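# Assemble the two printed desk lamp parts on the stand

## Task

Join the two 3D-printed parts so they match the completed desk lamp shown on the stand.

## Robot and tools

Robot: two UR7e-type arms, left_arm and right_arm, each ending in a Robotiq 140 mm two-finger gripper whose fingers can fold at a hinge. The fingers point along the gripper's +z axis and open and close along its y axis. end_effector_position is the spot between the pads when they are shut; fingertips stick out about 33 mm past it (about 9 mm when wide open). Grip with the outer quarter of the pads: nearer the palm the fingers can fold, so narrow parts slip and wide ones get squeezed harder. A fingertip pushed straight onto a surface folds easily, so a move can overshoot with little sign of contact.

Frames: the scene frame has its origin on the table top midway between the arms, +z up, +x out over the table, left_arm toward +y (image left/right do not follow these names). Every hand pose, velocity and target an arm reports or receives is in that arm's own base frame. Bases in the scene frame: left_arm (-0.070, +0.386, +0.027) m, quat_wxyz (+1.000, 0, 0, -0.019); right_arm (+0.032, -0.504, +0.027) m, quat_wxyz (+1.000, 0, 0, +0.008). Fixed cameras and the table use the scene frame. Reported poses can be off by a few centimetres.

The row: every arm command is a row of 20 numbers covering both arms, even when one is idle. Numbers 1-10 are left_arm: x, y, z (metres, absolute target for the gripper point, base frame), qw, qx, qy, qz (absolute orientation, w first), then gripper position, force_limit, speed, each in [-1, 1]. Numbers 11-20 are the same ten for right_arm. To keep an arm still, resend its pose from the last result unchanged, plus the gripper numbers you last sent (0 is a real command, not a blank). Keep the quaternion constant across rows to hold orientation. Per step the controller clips orientation to within 32 degrees of the measured one, so large turns take several commands.

Gripper numbers: position +1 = fully open (140 mm), about -0.8 = pads touching, -1 = close until blocked. force_limit sets squeeze after a slow close: roughly 14 N at -1, 40 N at 0, 58 N at +1. speed sets finger rate: about 30 mm/s at -1, 140 at 0, 250 at +1; faster closes grip much harder. Both default to +1. To tighten a held grip, raise force_limit and nudge position (-1 to -0.98). To soften, reopen and close slowly.

Tools:
- execute_actions(actions, cameras): actions is a list of actions; each action is up to 15 rows, one per 1/30 s step, with a short list repeating its final row. Each target must lie within 0.6 m of the gripper's current position along every gripper axis, or it is refused. An empty list returns full state plus all camera images.
- move(target, speed, blend, stop_force, zero, blocking, cameras): straight-line path to one row or a list of up to 15 rows (absolute poses, no 0.6 m check). speed in m/s, 0.002 to 3.6, default 0.25 (turns up to twice that in rad/s), one value or one per target. blend in metres rounds corners in a list. stop_force in N, 3 to 120, halts an arm when its wrist senses that much push against its travel; it is unreliable while the gripper rotates and cannot be combined with blocking=false. zero (default true) re-zeroes the sensor first. Moves do not avoid obstacles and cap at 10 s. Avoid paths near an arm's own base.
- wait(seconds 0-10), stop (brakes a running move), zoom_image(camera, region [x0,y0,x1,y1] pixels, at most 504 each way), zero_wrist_force(arm), read_manual(section), finished_scene (final; the lamp must stay assembled without the robot).

Cameras: cam_high, cam_low, cam_bench (504x504), cam_left_wrist, cam_right_wrist (672x504).

Results: pose, Hand target (where the arm is actually being sent, maybe short of your command), Tool commands, joint positions, velocities and torques, wrist force and torque along the gripper's own axes (force from the surface into the arm), motor temperatures. object_status: 0 moving, 1 blocked while opening, 2 blocked while closing (a grip), 3 reached position or pads met (maybe nothing held). position_measured is in counts: 3 open, ~75 = 100 mm, 139 = 60 mm, 200 = 20 mm, 230 pads touching. A move adds a 'move:' line: done, off_target, moving, held or fault, and limits such as paced or held.

Avoid: dropping parts, releasing moving parts, or knocking anything off the table (that fails the task). Do not strike fixed or heavy objects, push hard, or let the arms touch each other. Contact torque at a joint's limit (wrist joints 25.4 N m, others 136 N m) or about 150 N on the arm triggers a 10 s fault stop; commanding even slightly past a firm contact can do it. Holding loads or stretched poses heats motors; 85 °C brakes the arm for 30-60 s. Prefer slow, gentle approaches with stop_force near contacts.

Each tool is called by a JSON object that holds its "api" and its "payload".

## Session

{"api": "execute_actions", "payload": {"actions": []}}

Scene clock: 0.00 s.
left_arm: end_effector_position=(+0.5433, +0.5167, +0.3450) position_measured=3 object_status=3 end_effector_quat_wxyz=(-0.115, +0.669, +0.656, +0.330) | right_arm: end_effector_position=(+0.6103, +0.0569, +0.2441) position_measured=3 object_status=3 end_effector_quat_wxyz=(+0.000, +0.976, -0.185, +0.117)
Joint positions: left_arm=[0.396 -1.393 1.535 -2.292 -1.126 2.12] | right_arm=[-0.118 -1.47 1.628 -1.963 -1.587 3.396]
Joint velocities: within noise
Joint torques (N m): no reading
Motor temperatures (°C): left_arm=[45 39 25 40 48 38] | right_arm=[32 28 30 32 41 42]
Wrist force (N): no reading
Wrist torque (N m): no reading
Wrist force, peak (N): no reading
Hand target: left_arm +0.5433, +0.5167, +0.3450; -0.115, +0.669, +0.656, +0.330 | right_arm +0.6103, +0.0569, +0.2441; +0.000, +0.976, -0.185, +0.117
Tool commands: left_gripper/position=+1.0 left_gripper/force_limit=+1.0 left_gripper/speed=+1.0 right_gripper/position=+1.0 right_gripper/force_limit=+1.0 right_gripper/speed=+1.0

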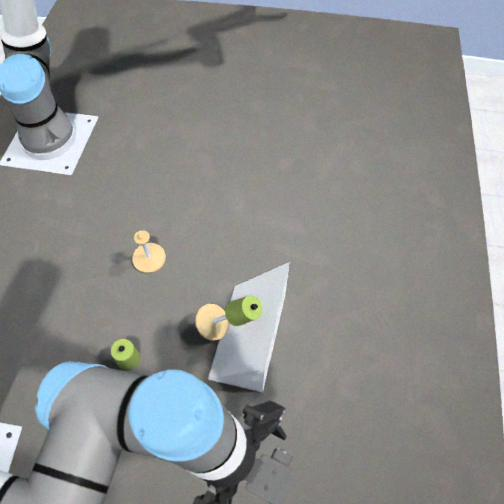

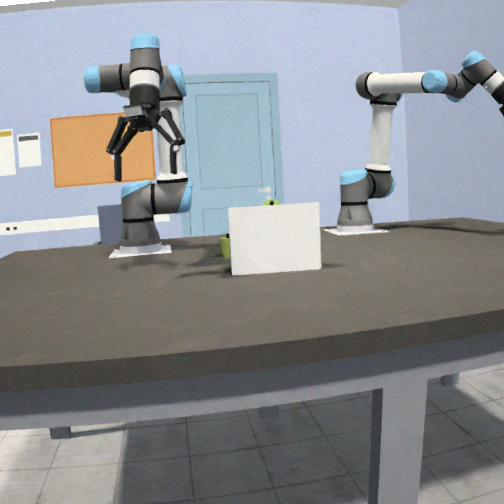

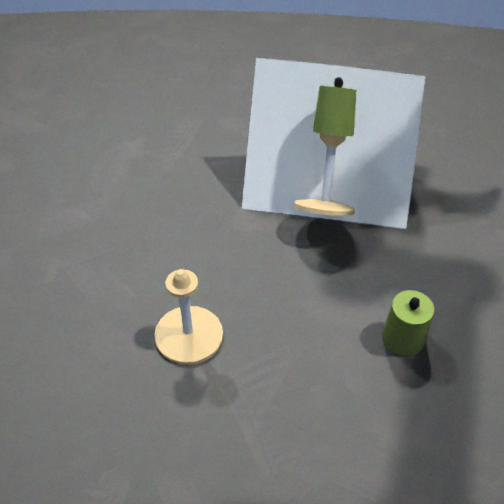

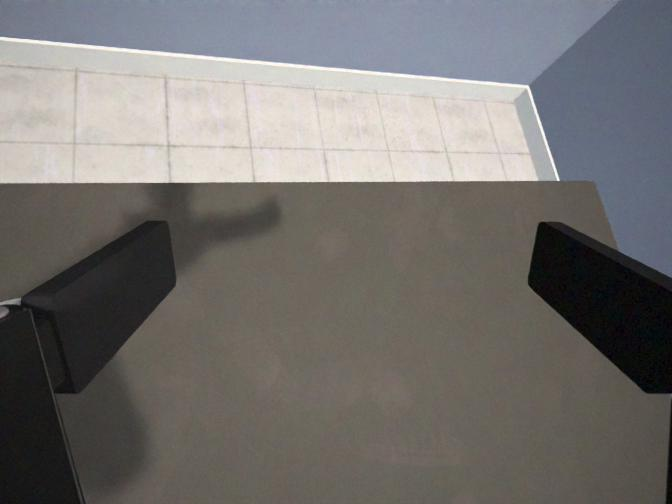

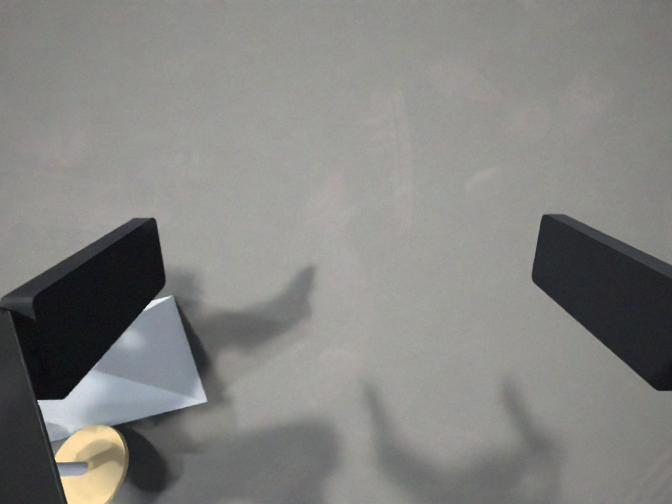

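{"api": "zoom_image", "payload": {"camera": "cam_bench", "region": [130, 240, 270, 380]}}

{"api": "zoom_image", "payload": {"camera": "cam_bench", "region": [240, 50, 440, 250]}}

{"api": "zoom_image", "payload": {"camera": "cam_bench", "region": [350, 270, 470, 390]}}

{"api": "zoom_image", "payload": {"camera": "cam_high", "region": [90, 220, 300, 400]}}

Scaled by 3.600 from the camera's 504x504 image, which has a finer 720x720 frame.

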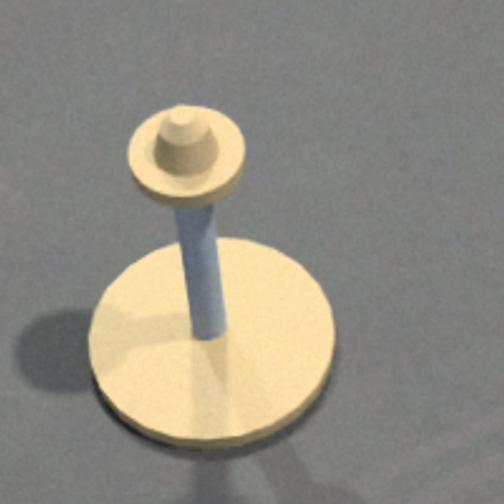

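Scaled by 2.520 from the camera's 504x504 image, which has a finer 720x720 frame.

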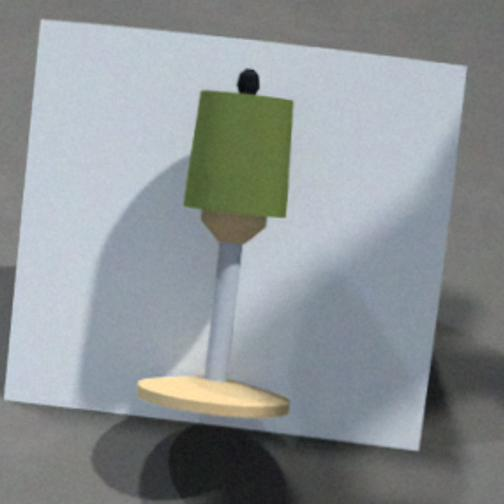

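Scaled by 4.200 from the camera's 504x504 image, which has a finer 720x720 frame.

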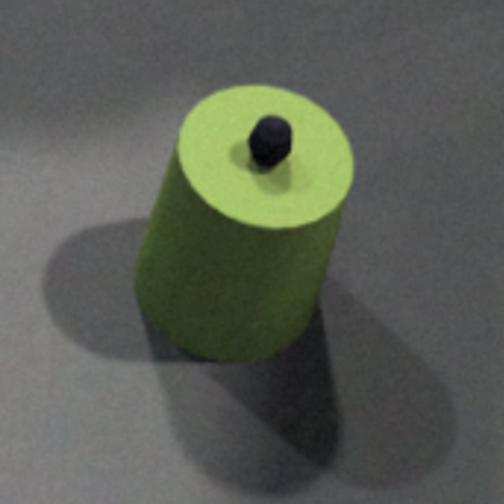

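Scaled by 2.400 from the camera's 504x504 image, which has a finer 720x720 frame.

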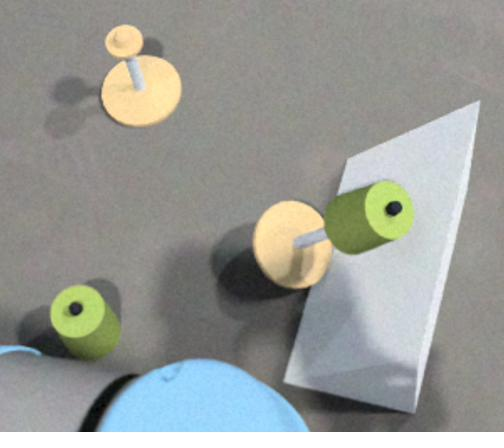

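{"api": "move", "payload": {"target": [[0.5433,0.5167,0.3450,-0.115,0.669,0.656,0.330,1,1,1,0.55,0.12,0.36,0,1,0,0,1,1,1],[0.5433,0.5167,0.3450,-0.115,0.669,0.656,0.330,1,1,1,0.31,0.38,0.36,0,1,0,0,1,1,1]], "speed": 0.4, "blend": [0.05,0], "cameras": ["all"]}}

Scene clock: 14.77 s.
left_arm: end_effector_position=(+0.5433, +0.5167, +0.3450) position_measured=3 object_status=3 end_effector_quat_wxyz=(-0.115, +0.669, +0.656, +0.330) | right_arm: end_effector_position=(+0.3101, +0.3799, +0.3600) position_measured=3 object_status=3 end_effector_quat_wxyz=(+0.000, +1.000, +0.000, +0.000)
Joint positions: left_arm=[0.397 -1.393 1.535 -2.292 -1.127 2.121] | right_arm=[0.611 -1.596 1.381 -1.356 -1.571 3.752]
Joint torques (N m): left_arm=[7.94 -38.87 -32.87 -2.59 -0.04 0.99] | right_arm=[8.48 -35.77 -18.35 -1.38 0.6 1.71]
Wrist force (N): left_arm=[0.2 -0.2 0.1] | right_arm=[-0.3 -0.1 -0.5]
Wrist torque (N m): left_arm=[-0.04 -0.03 -0.08] | right_arm=[-0.02 0.03 0.11]
Wrist force, peak (N): left_arm=[0.5 -0.1 0.2] | right_arm=[-3.1 -2.9 -0.1]
Hand target: left_arm +0.5433, +0.5167, +0.3450; -0.115, +0.669, +0.656, +0.330 | right_arm +0.3100, +0.3800, +0.3600; +0.000, +1.000, +0.000, +0.000
Off the commanded pose: left_arm 0.000 m, 0 deg | right_arm 0.000 m, 0 deg.
move: done

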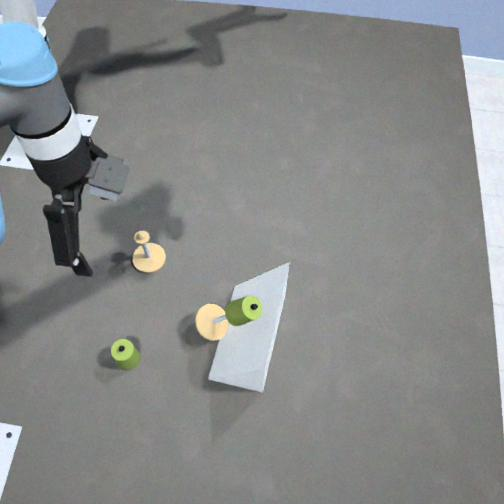

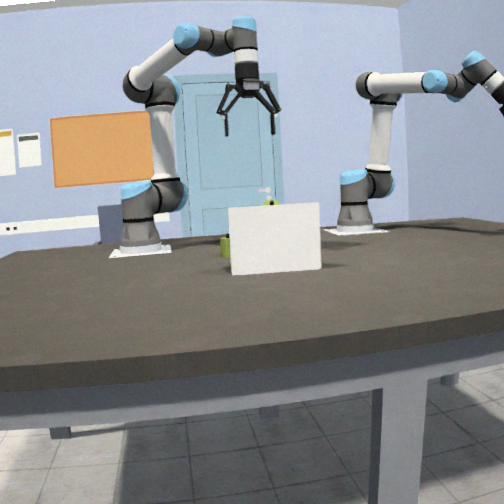

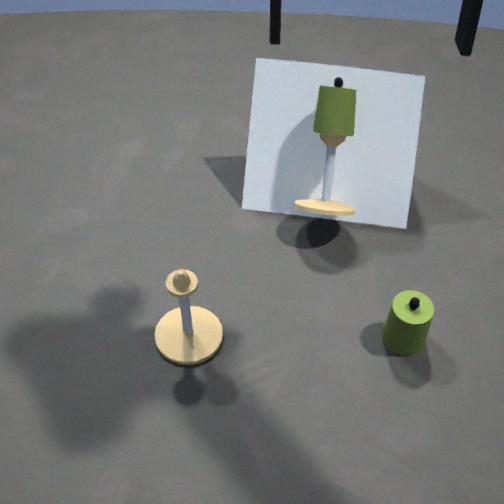

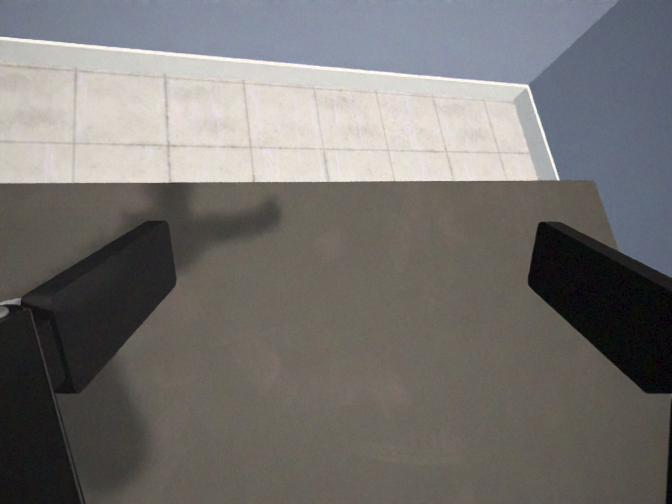

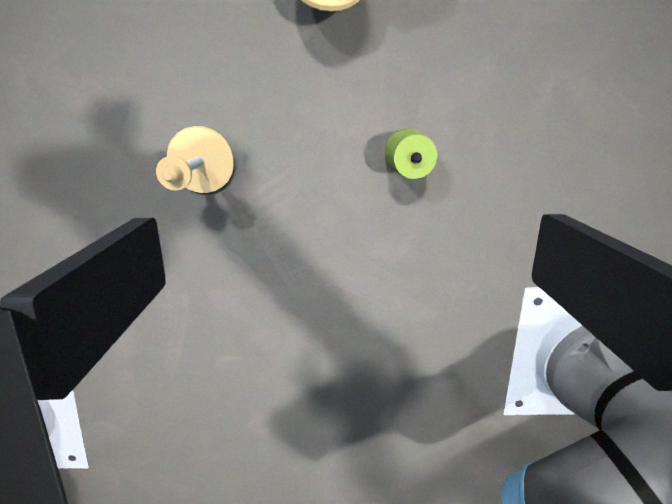

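{"api": "zoom_image", "payload": {"camera": "cam_right_wrist", "region": [140, 90, 260, 210]}}

{"api": "zoom_image", "payload": {"camera": "cam_right_wrist", "region": [360, 110, 460, 210]}}

Scaled by 4.200 from the camera's 672x504 image, which has a finer 960x720 frame.

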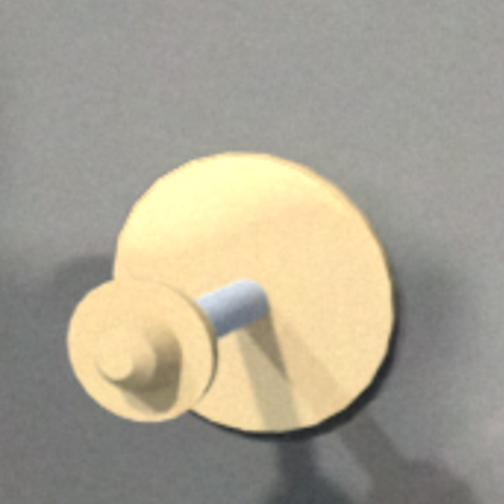

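Scaled by 5.040 from the camera's 672x504 image, which has a finer 960x720 frame.

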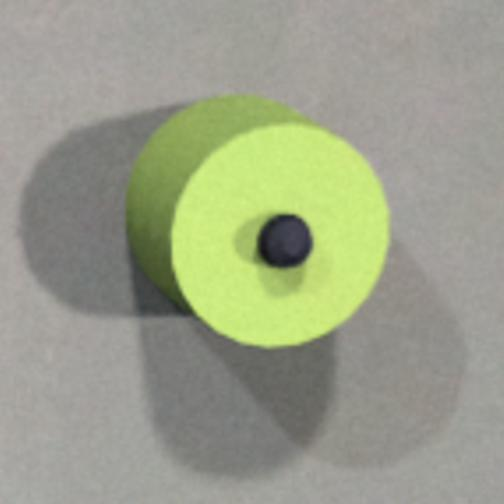

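{"api": "move", "payload": {"target": [0.5433,0.5167,0.3450,-0.115,0.669,0.656,0.330,1,1,1,0.307,0.300,0.145,0,1,0,0,1,1,1], "speed": 0.3, "cameras": ["cam_right_wrist","cam_bench"]}}

{"api": "zoom_image", "payload": {"camera": "cam_right_wrist", "region": [250, 100, 450, 300]}}

Scene clock: 28.47 s.
left_arm: end_effector_position=(+0.5433, +0.5167, +0.3450) position_measured=3 object_status=3 end_effector_quat_wxyz=(-0.115, +0.669, +0.656, +0.330) | right_arm: end_effector_position=(+0.3070, +0.3000, +0.1451) position_measured=3 object_status=3 end_effector_quat_wxyz=(+0.000, +1.000, +0.000, +0.000)
Joint positions: left_arm=[0.397 -1.393 1.535 -2.292 -1.127 2.121] | right_arm=[0.458 -1.719 2.048 -1.9 -1.571 3.6]
Joint torques (N m): left_arm=[4.12 -37.64 -31.51 -3.31 2.39 -0.62] | right_arm=[4.21 -9.12 -17.17 -3.97 0.3 1.11]
Wrist force (N): left_arm=[0.1 0.0 0.0] | right_arm=[0.0 0.2 0.0]
Wrist torque (N m): left_arm=[0.01 -0.03 -0.08] | right_arm=[0.04 -0.01 0.04]
Wrist force, peak (N): left_arm=[0.3 0.2 0.4] | right_arm=[-0.4 -1.1 -3.6]
Hand target: left_arm +0.5433, +0.5167, +0.3450; -0.115, +0.669, +0.656, +0.330 | right_arm +0.3070, +0.3000, +0.1450; +0.000, +1.000, +0.000, +0.000
Off the commanded pose: left_arm 0.000 m, 0 deg | right_arm 0.000 m, 0 deg.
move: done
Images, in order (width x height): cam_bench 504x504, cam_right_wrist 672x504.

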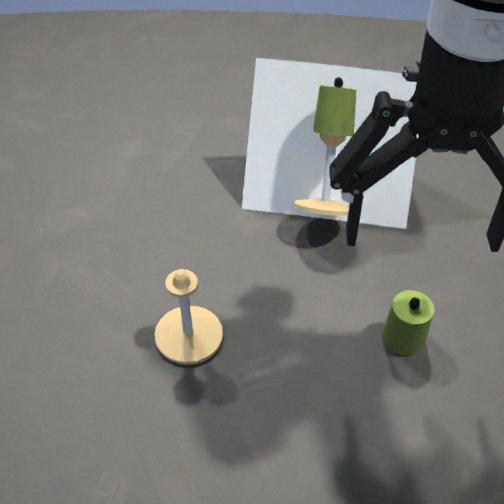

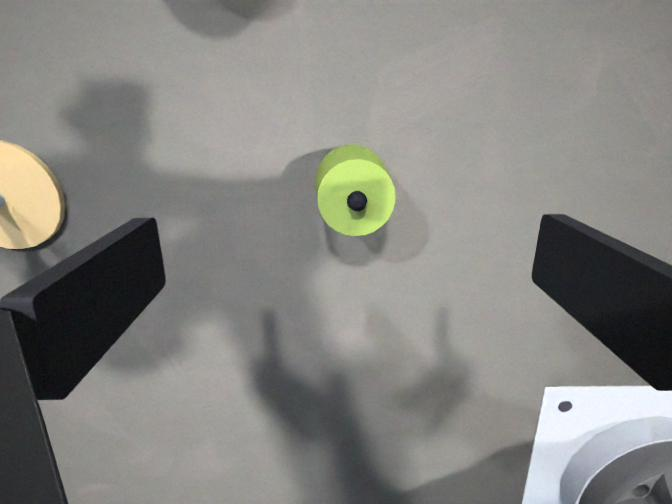

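Scaled by 2.520 from the camera's 672x504 image, which has a finer 960x720 frame.

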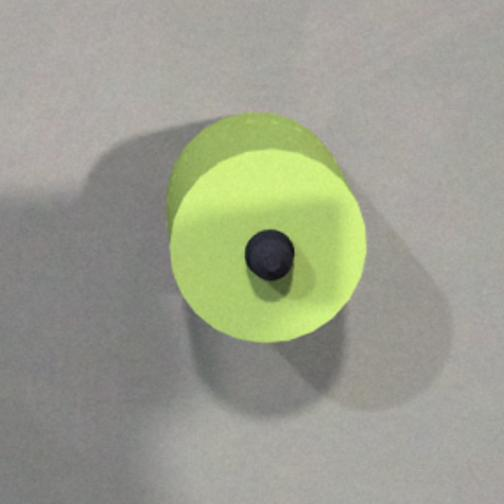

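{"api": "move", "payload": {"target": [0.5433,0.5167,0.3450,-0.115,0.669,0.656,0.330,1,1,1,0.304,0.2893,0.038,0,1,0,0,1,-0.9,-1], "speed": 0.2, "cameras": ["cam_right_wrist"]}}

{"api": "zoom_image", "payload": {"camera": "cam_right_wrist", "region": [100, 100, 600, 400]}}

Scene clock: 36.60 s.
left_arm: end_effector_position=(+0.5433, +0.5167, +0.3450) position_measured=3 object_status=3 end_effector_quat_wxyz=(-0.115, +0.669, +0.656, +0.330) | right_arm: end_effector_position=(+0.3040, +0.2893, +0.0380) position_measured=3 object_status=3 end_effector_quat_wxyz=(+0.000, +1.000, +0.000, +0.000)
Joint positions: left_arm=[0.397 -1.393 1.535 -2.292 -1.127 2.121] | right_arm=[0.437 -1.602 2.255 -2.223 -1.571 3.579]
Joint torques (N m): left_arm=[0.89 -38.05 -28.96 -3.9 2.36 -0.57] | right_arm=[9.15 -25.16 -13.23 -3.61 1.87 1.87]
Wrist force (N): left_arm=[0.3 0.1 0.0] | right_arm=[-0.3 0.0 0.0]
Wrist torque (N m): left_arm=[0.02 -0.06 -0.08] | right_arm=[0.01 0.03 0.10]
Wrist force, peak (N): left_arm=[0.4 0.0 0.4] | right_arm=[0.0 -0.3 -2.8]
Hand target: left_arm +0.5433, +0.5167, +0.3450; -0.115, +0.669, +0.656, +0.330 | right_arm +0.3040, +0.2893, +0.0380; +0.000, +1.000, +0.000, +0.000
Off the commanded pose: left_arm 0.000 m, 0 deg | right_arm 0.000 m, 0 deg.
move: done
Images, in order (width x height): cam_right_wrist 672x504.

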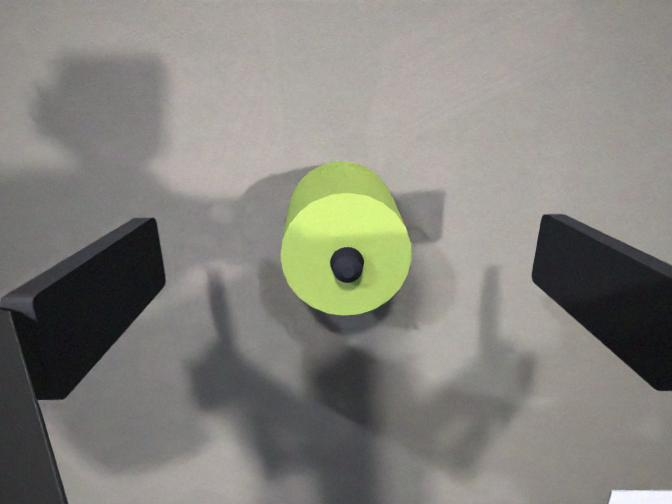

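Scaled by 1.008 from the camera's 672x504 image, which has a finer 960x720 frame.

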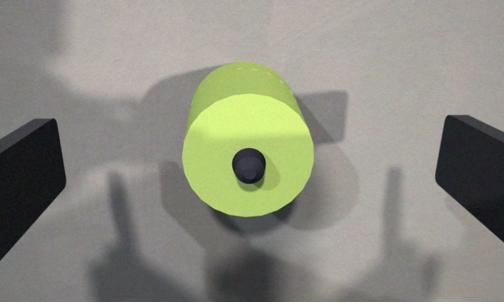

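{"api": "move", "payload": {"target": [0.5433,0.5167,0.3450,-0.115,0.669,0.656,0.330,1,1,1,0.304,0.2893,0.038,0,1,0,0,-1,-0.3,-1], "cameras": ["cam_right_wrist"]}}

Scene clock: 41.90 s.
left_arm: end_effector_position=(+0.5433, +0.5167, +0.3450) position_measured=3 object_status=3 end_effector_quat_wxyz=(-0.115, +0.669, +0.656, +0.330) | right_arm: end_effector_position=(+0.3040, +0.2893, +0.0380) position_measured=157 object_status=0 end_effector_quat_wxyz=(+0.000, +1.000, +0.000, +0.000)
Joint positions: left_arm=[0.397 -1.393 1.535 -2.292 -1.127 2.121] | right_arm=[0.437 -1.602 2.255 -2.223 -1.571 3.579]
Joint torques (N m): left_arm=[-1.52 -38.38 -25.79 -4.4 2.47 -0.67] | right_arm=[7.7 -26.92 -14.24 -3.11 1.93 1.72]
Wrist force (N): left_arm=[0.2 -0.1 0.1] | right_arm=[-2.6 1.1 -13.1]
Wrist torque (N m): left_arm=[-0.02 -0.04 -0.08] | right_arm=[-0.03 -0.03 0.10]
Wrist force, peak (N): left_arm=[0.2 0.2 0.4] | right_arm=[-2.3 0.9 -14.3]
Hand target: left_arm +0.5433, +0.5167, +0.3450; -0.115, +0.669, +0.656, +0.330 | right_arm +0.3040, +0.2893, +0.0380; +0.000, +1.000, +0.000, +0.000
Off the commanded pose: left_arm 0.000 m, 0 deg | right_arm 0.000 m, 0 deg.
move: done
Images, in order (width x height): cam_right_wrist 672x504.

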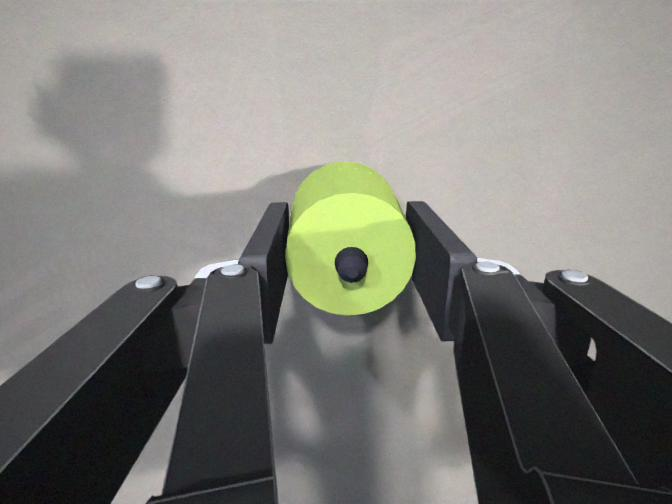

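{"api": "move", "payload": {"target": [[0.5433,0.5167,0.3450,-0.115,0.669,0.656,0.330,1,1,1,0.304,0.2893,0.053,0,1,0,0,-1,-0.3,-1],[0.5433,0.5167,0.3450,-0.115,0.669,0.656,0.330,1,1,1,0.304,0.2893,0.17,0,1,0,0,-1,-0.3,-1],[0.5433,0.5167,0.3450,-0.115,0.669,0.656,0.330,1,1,1,0.304,0.43,0.19,0,1,0,0,-1,-0.3,-1]], "speed": [0.05,0.2,0.2], "blend": [0.005,0.03,0], "cameras": ["cam_right_wrist","cam_bench"]}}

{"api": "zoom_image", "payload": {"camera": "cam_right_wrist", "region": [120, 100, 440, 340]}}

{"api": "zoom_image", "payload": {"camera": "cam_bench", "region": [130, 130, 430, 430]}}

Scene clock: 48.90 s.
left_arm: end_effector_position=(+0.5433, +0.5167, +0.3450) position_measured=3 object_status=3 end_effector_quat_wxyz=(-0.115, +0.669, +0.656, +0.330) | right_arm: end_effector_position=(+0.3040, +0.4299, +0.1899) position_measured=157 object_status=2 end_effector_quat_wxyz=(+0.000, +1.000, +0.000, +0.000)
Joint positions: left_arm=[0.397 -1.393 1.535 -2.292 -1.127 2.121] | right_arm=[0.699 -1.507 1.727 -1.791 -1.571 3.841]
Joint torques (N m): left_arm=[-4.56 -37.84 -22.7 -4.44 2.45 -0.46] | right_arm=[5.73 -28.61 -31.4 -4.23 -0.6 0.32]
Wrist force (N): left_arm=[0.1 -0.2 0.3] | right_arm=[-0.1 -0.1 0.8]
Wrist torque (N m): left_arm=[-0.03 -0.02 -0.08] | right_arm=[-0.03 0.00 0.12]
Wrist force, peak (N): left_arm=[0.4 -0.2 0.4] | right_arm=[-2.3 0.7 -14.4]
Hand target: left_arm +0.5433, +0.5167, +0.3450; -0.115, +0.669, +0.656, +0.330 | right_arm +0.3040, +0.4300, +0.1900; +0.000, +1.000, +0.000, +0.000
Off the commanded pose: left_arm 0.000 m, 0 deg | right_arm 0.000 m, 0 deg.
move: done
Images, in order (width x height): cam_bench 504x504, cam_right_wrist 672x504.

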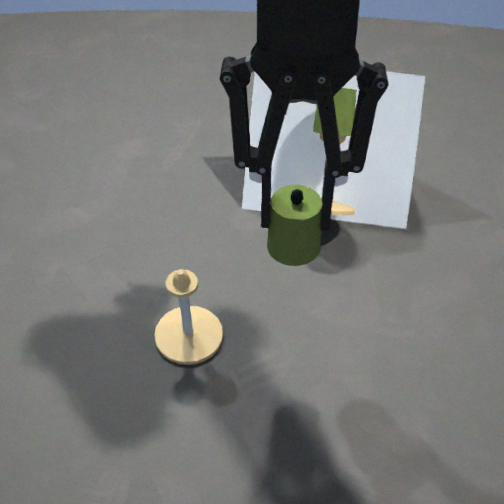

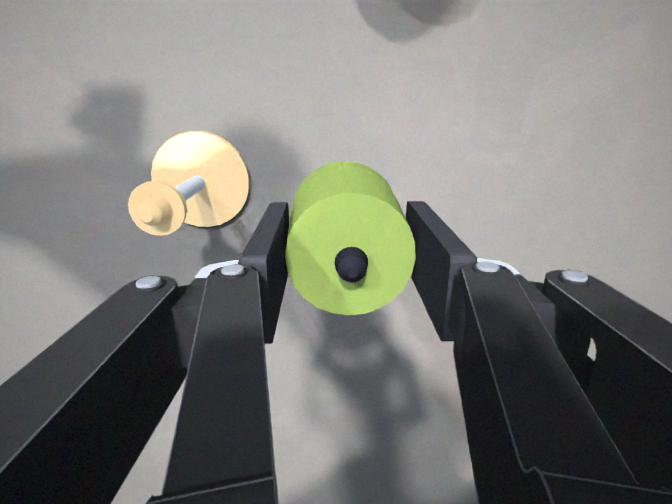

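Scaled by 1.575 from the camera's 672x504 image, which has a finer 960x720 frame.

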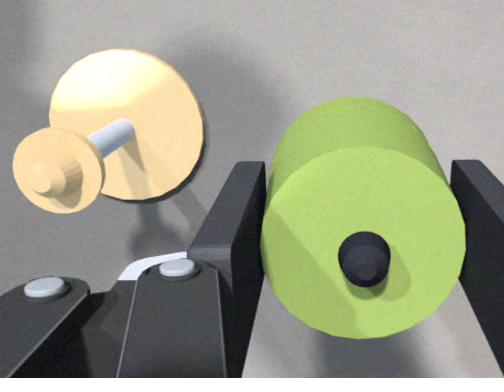

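Scaled by 1.680 from the camera's 504x504 image, which has a finer 720x720 frame.

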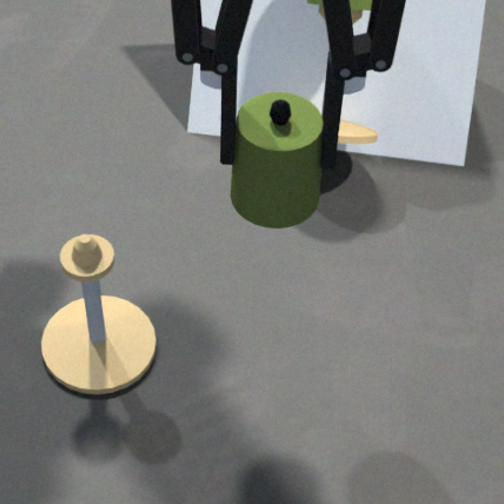

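{"api": "move", "payload": {"target": [0.5433,0.5167,0.3450,-0.115,0.669,0.656,0.330,1,1,1,0.236,0.5428,0.175,0,1,0,0,-1,-0.3,-1], "speed": 0.2, "cameras": ["cam_right_wrist","cam_bench"]}}

{"api": "zoom_image", "payload": {"camera": "cam_right_wrist", "region": [230, 50, 470, 350]}}

Scene clock: 59.83 s.
left_arm: end_effector_position=(+0.5433, +0.5167, +0.3450) position_measured=3 object_status=3 end_effector_quat_wxyz=(-0.115, +0.669, +0.656, +0.330) | right_arm: end_effector_position=(+0.2360, +0.5427, +0.1749) position_measured=157 object_status=2 end_effector_quat_wxyz=(+0.000, +1.000, +0.000, +0.000)
Joint positions: left_arm=[0.397 -1.393 1.535 -2.292 -1.127 2.121] | right_arm=[0.933 -1.344 1.577 -1.804 -1.571 4.075]
Joint torques (N m): left_arm=[-4.15 -37.81 -21.1 -4.29 2.34 -0.44] | right_arm=[5.79 -41.7 -24.84 -2.79 -1.16 -0.18]
Wrist force (N): left_arm=[0.3 0.0 0.1] | right_arm=[-0.7 -0.2 0.7]
Wrist torque (N m): left_arm=[0.02 -0.06 -0.08] | right_arm=[-0.03 0.12 0.12]
Wrist force, peak (N): left_arm=[0.3 0.3 0.3] | right_arm=[-2.3 -2.3 0.7]
Hand target: left_arm +0.5433, +0.5167, +0.3450; -0.115, +0.669, +0.656, +0.330 | right_arm +0.2360, +0.5428, +0.1750; +0.000, +1.000, +0.000, +0.000
Off the commanded pose: left_arm 0.000 m, 0 deg | right_arm 0.000 m, 0 deg.
move: done
Images, in order (width x height): cam_bench 504x504, cam_right_wrist 672x504.

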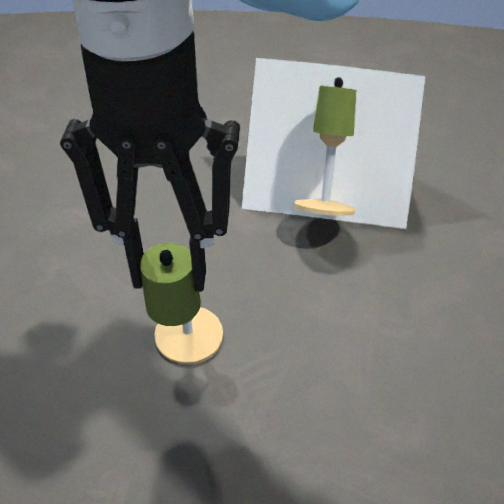

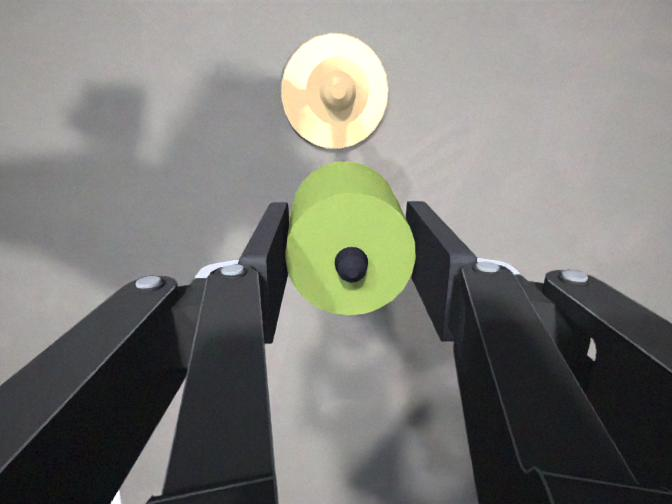

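Scaled by 1.680 from the camera's 672x504 image, which has a finer 960x720 frame.

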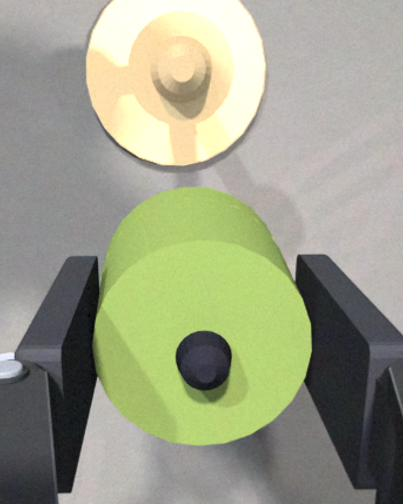

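{"api": "move", "payload": {"target": [0.5433,0.5167,0.3450,-0.115,0.669,0.656,0.330,1,1,1,0.2947,0.5463,0.166,0,1,0,0,-1,-0.3,-1], "speed": 0.15, "cameras": ["cam_high","cam_bench","cam_right_wrist"]}}

{"api": "zoom_image", "payload": {"camera": "cam_bench", "region": [130, 230, 270, 370]}}

{"api": "zoom_image", "payload": {"camera": "cam_right_wrist", "region": [250, 130, 450, 330]}}

Scene clock: 74.17 s.
left_arm: end_effector_position=(+0.5433, +0.5167, +0.3450) position_measured=3 object_status=3 end_effector_quat_wxyz=(-0.115, +0.669, +0.656, +0.330) | right_arm: end_effector_position=(+0.2947, +0.5463, +0.1659) position_measured=157 object_status=2 end_effector_quat_wxyz=(+0.000, +1.000, +0.000, +0.000)
Joint positions: left_arm=[0.397 -1.393 1.535 -2.292 -1.127 2.121] | right_arm=[0.86 -1.272 1.507 -1.806 -1.571 4.001]
Joint torques (N m): left_arm=[-3.1 -38.69 -19.99 -4.38 2.64 -0.52] | right_arm=[7.85 -51.19 -17.62 -1.65 -0.62 1.8]
Wrist force (N): left_arm=[0.0 -0.2 0.1] | right_arm=[-0.7 -0.3 0.9]
Wrist torque (N m): left_arm=[-0.03 -0.02 -0.08] | right_arm=[-0.06 0.11 0.05]
Wrist force, peak (N): left_arm=[0.4 -0.2 0.3] | right_arm=[-2.5 0.2 0.2]
Hand target: left_arm +0.5433, +0.5167, +0.3450; -0.115, +0.669, +0.656, +0.330 | right_arm +0.2947, +0.5463, +0.1660; +0.000, +1.000, +0.000, +0.000
Off the commanded pose: left_arm 0.000 m, 0 deg | right_arm 0.000 m, 0 deg.
move: done
Images, in order (width x height): cam_high 504x504, cam_bench 504x504, cam_right_wrist 672x504.

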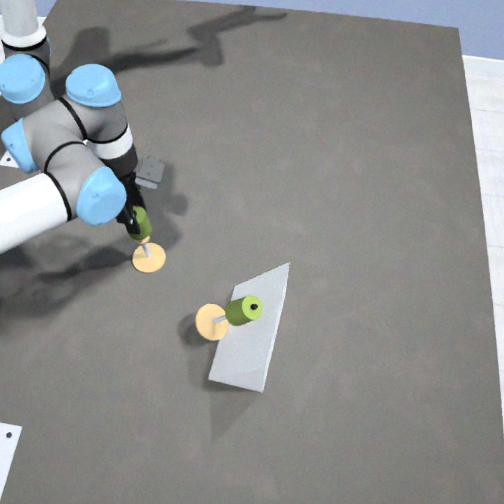

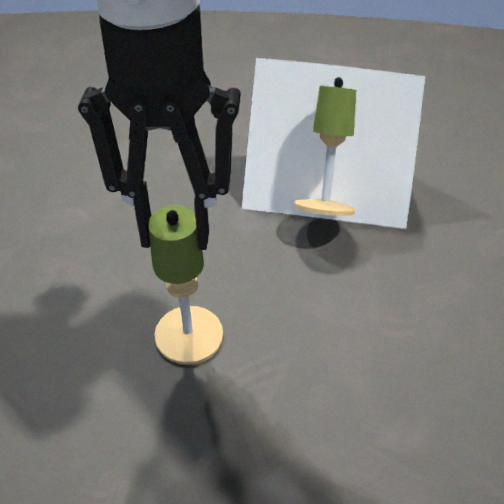

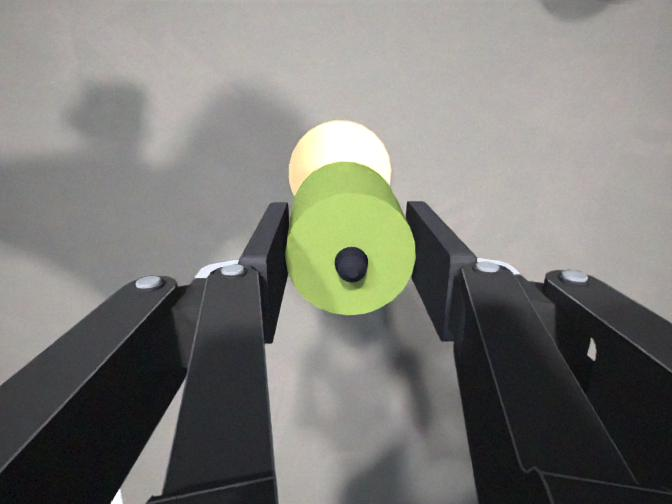

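Scaled by 3.600 from the camera's 504x504 image, which has a finer 720x720 frame.

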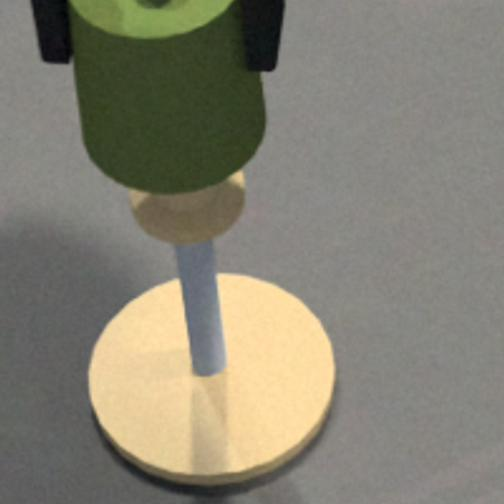

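Scaled by 2.520 from the camera's 672x504 image, which has a finer 960x720 frame.

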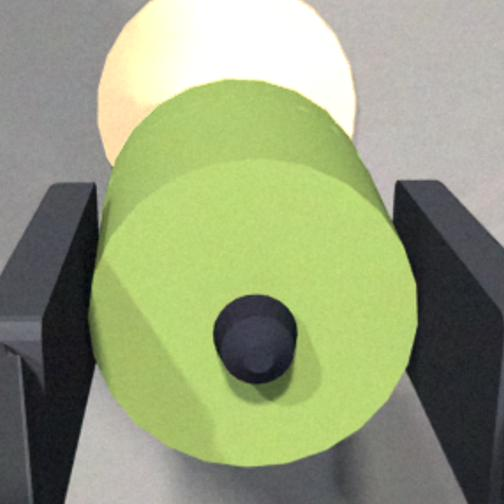

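{"api": "zoom_image", "payload": {"camera": "cam_bench", "region": [140, 200, 220, 300]}}

{"api": "zoom_image", "payload": {"camera": "cam_high", "region": [110, 200, 190, 280]}}

Scaled by 5.040 from the camera's 504x504 image, which has a finer 720x720 frame.

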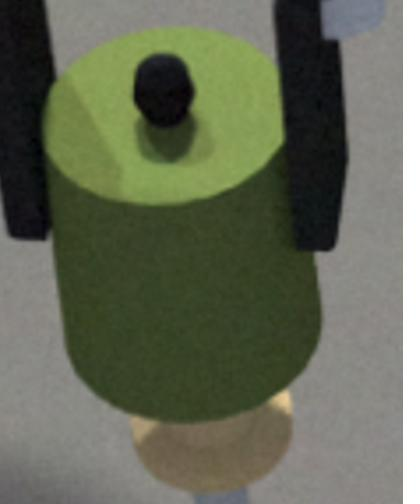

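Scaled by 6.300 from the camera's 504x504 image, which has a finer 720x720 frame.

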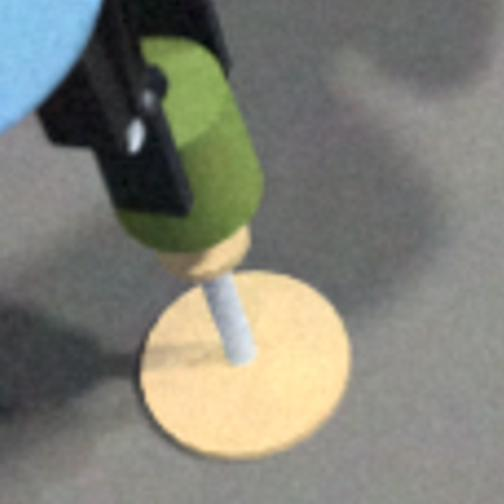

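{"api": "move", "payload": {"target": [0.5433,0.5167,0.3450,-0.115,0.669,0.656,0.330,1,1,1,0.2947,0.5443,0.166,0,1,0,0,-1,-0.3,-1], "speed": 0.05}}

{"api": "move", "payload": {"target": [0.5433,0.5167,0.3450,-0.115,0.669,0.656,0.330,1,1,1,0.2947,0.5443,0.103,0,1,0,0,-1,-0.3,-1], "speed": 0.012, "stop_force": 5, "cameras": ["cam_high","cam_bench","cam_right_wrist"]}}

{"api": "zoom_image", "payload": {"camera": "cam_bench", "region": [130, 210, 230, 370]}}

{"api": "zoom_image", "payload": {"camera": "cam_high", "region": [110, 200, 190, 280]}}

Scene clock: 90.27 s.
left_arm: end_effector_position=(+0.5433, +0.5167, +0.3450) position_measured=3 object_status=3 end_effector_quat_wxyz=(-0.115, +0.669, +0.656, +0.330) | right_arm: end_effector_position=(+0.2947, +0.5443, +0.1660) position_measured=157 object_status=2 end_effector_quat_wxyz=(+0.000, +1.000, +0.000, +0.000)
Joint positions: left_arm=[0.397 -1.393 1.535 -2.292 -1.127 2.121] | right_arm=[0.857 -1.276 1.513 -1.808 -1.571 3.999]
Joint torques (N m): left_arm=[-4.38 -38.84 -19.51 -4.22 2.52 -0.5] | right_arm=[-4.67 -45.24 -23.8 -3.66 -0.78 -1.53]
Wrist force (N): left_arm=[0.1 0.1 0.0] | right_arm=[-0.5 0.0 0.6]
Wrist torque (N m): left_arm=[0.02 -0.02 -0.08] | right_arm=[0.01 0.09 0.12]
Wrist force, peak (N): left_arm=[0.5 -0.2 0.1] | right_arm=[-0.9 0.1 0.9]
Hand target: left_arm +0.5433, +0.5167, +0.3450; -0.115, +0.669, +0.656, +0.330 | right_arm +0.2947, +0.5443, +0.1660; +0.000, +1.000, +0.000, +0.000
Off the commanded pose: left_arm 0.000 m, 0 deg | right_arm 0.000 m, 0 deg.
move: done

Scene clock: 93.67 s.
left_arm: end_effector_position=(+0.5433, +0.5167, +0.3450) position_measured=3 object_status=3 end_effector_quat_wxyz=(-0.115, +0.669, +0.656, +0.330) | right_arm: end_effector_position=(+0.2947, +0.5443, +0.1385) position_measured=157 object_status=2 end_effector_quat_wxyz=(+0.000, +1.000, +0.000, +0.000)
Joint positions: left_arm=[0.397 -1.393 1.535 -2.292 -1.127 2.121] | right_arm=[0.857 -1.259 1.562 -1.875 -1.571 3.999]
Joint torques (N m): left_arm=[-4.4 -38.65 -19.06 -4.37 2.47 -0.52] | right_arm=[7.29 -48.34 -27.53 -2.74 -1.21 1.6]
Wrist force (N): left_arm=[0.3 0.0 0.1] | right_arm=[-0.8 -0.1 -5.5]
Wrist torque (N m): left_arm=[-0.01 -0.05 -0.08] | right_arm=[0.04 0.06 0.12]
Wrist force, peak (N): left_arm=[0.5 0.0 0.2] | right_arm=[-1.3 2.5 -17.3]
Hand target: left_arm +0.5433, +0.5167, +0.3450; -0.115, +0.669, +0.656, +0.330 | right_arm +0.2947, +0.5443, +0.1385; +0.000, +1.000, +0.000, +0.000
Off the commanded pose: left_arm 0.000 m, 0 deg | right_arm 0.036 m, 0 deg.
move: contact (right_arm)
Images, in order (width x height): cam_high 504x504, cam_bench 504x504, cam_right_wrist 672x504.

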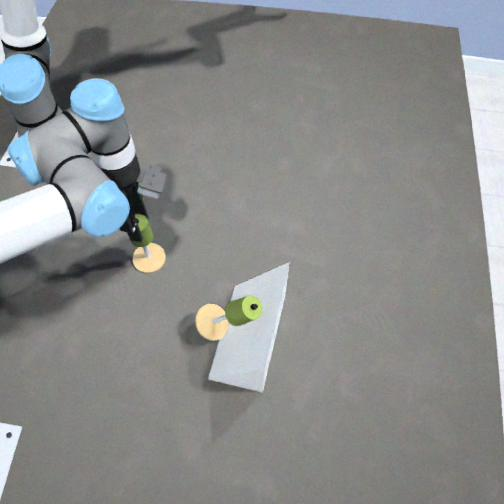

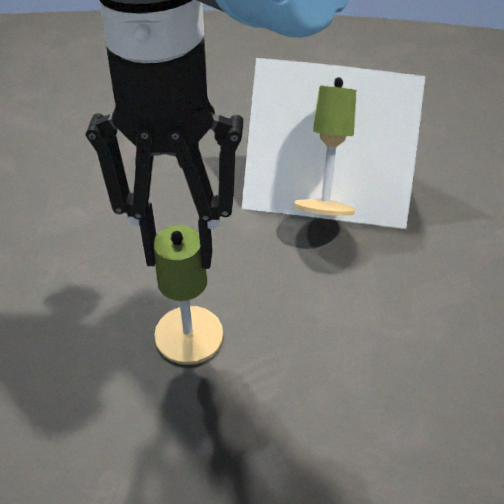

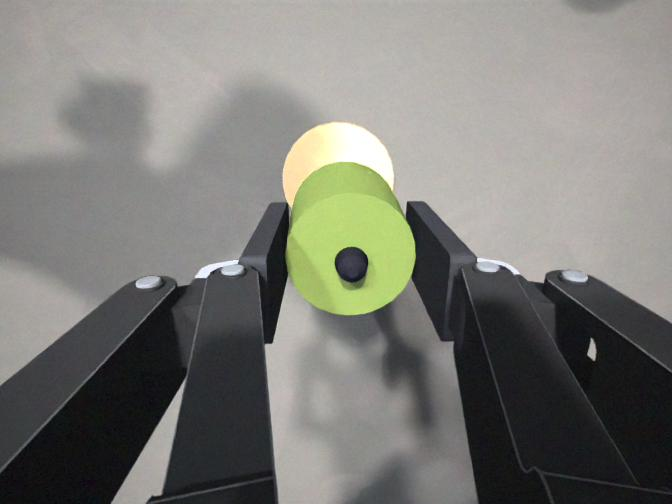

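Scaled by 3.150 from the camera's 504x504 image, which has a finer 720x720 frame.

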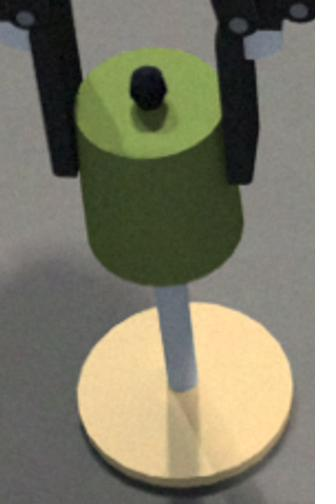

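Scaled by 6.300 from the camera's 504x504 image, which has a finer 720x720 frame.

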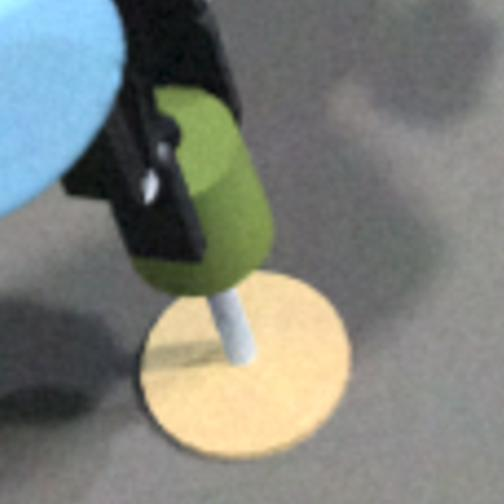

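{"api": "move", "payload": {"target": [[0.5433,0.5167,0.3450,-0.115,0.669,0.656,0.330,1,1,1,0.2947,0.5443,0.1385,0,1,0,0,0.6,-0.3,-1],[0.5433,0.5167,0.3450,-0.115,0.669,0.656,0.330,1,1,1,0.2947,0.5443,0.1387,0,1,0,0,0.6,-0.3,-1]], "speed": 0.05, "cameras": ["cam_bench","cam_right_wrist"]}}

{"api": "zoom_image", "payload": {"camera": "cam_bench", "region": [130, 210, 230, 370]}}

Scene clock: 100.03 s.
left_arm: end_effector_position=(+0.5433, +0.5167, +0.3450) position_measured=3 object_status=3 end_effector_quat_wxyz=(-0.115, +0.669, +0.656, +0.330) | right_arm: end_effector_position=(+0.2947, +0.5443, +0.1387) position_measured=53 object_status=3 end_effector_quat_wxyz=(+0.000, +1.000, +0.000, +0.000)
Joint positions: left_arm=[0.397 -1.393 1.535 -2.292 -1.127 2.121] | right_arm=[0.857 -1.259 1.562 -1.874 -1.571 3.999]
Joint torques (N m): left_arm=[-4.22 -37.85 -21.3 -4.23 2.55 -0.5] | right_arm=[6.68 -51.38 -29.99 -1.35 -1.12 1.47]
Wrist force (N): left_arm=[0.0 -0.2 0.1] | right_arm=[-0.3 -0.1 -0.1]
Wrist torque (N m): left_arm=[-0.03 0.00 -0.08] | right_arm=[-0.02 0.03 0.11]
Wrist force, peak (N): left_arm=[0.5 0.2 0.1] | right_arm=[-0.9 -0.3 -5.3]
Hand target: left_arm +0.5433, +0.5167, +0.3450; -0.115, +0.669, +0.656, +0.330 | right_arm +0.2947, +0.5443, +0.1387; +0.000, +1.000, +0.000, +0.000
Off the commanded pose: left_arm 0.000 m, 0 deg | right_arm 0.000 m, 0 deg.
move: done
Images, in order (width x height): cam_bench 504x504, cam_right_wrist 672x504.

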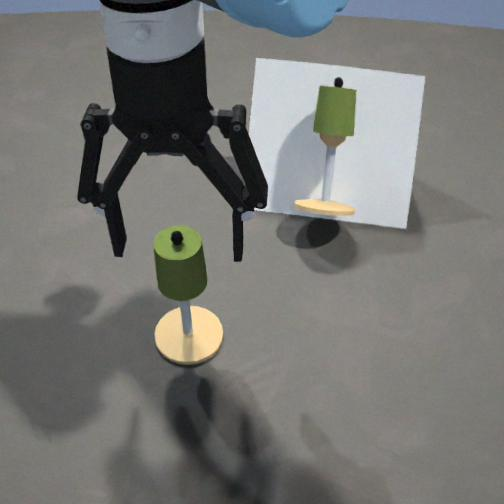

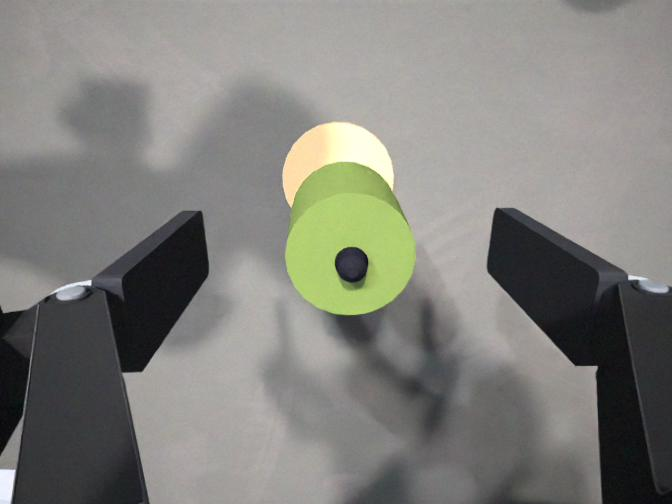

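Scaled by 3.150 from the camera's 504x504 image, which has a finer 720x720 frame.

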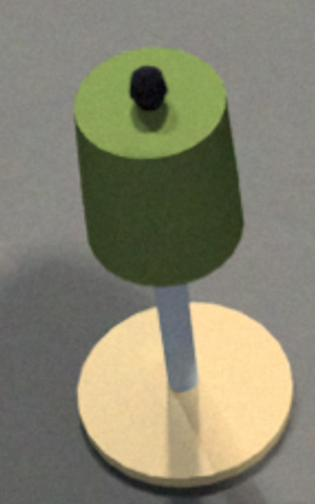

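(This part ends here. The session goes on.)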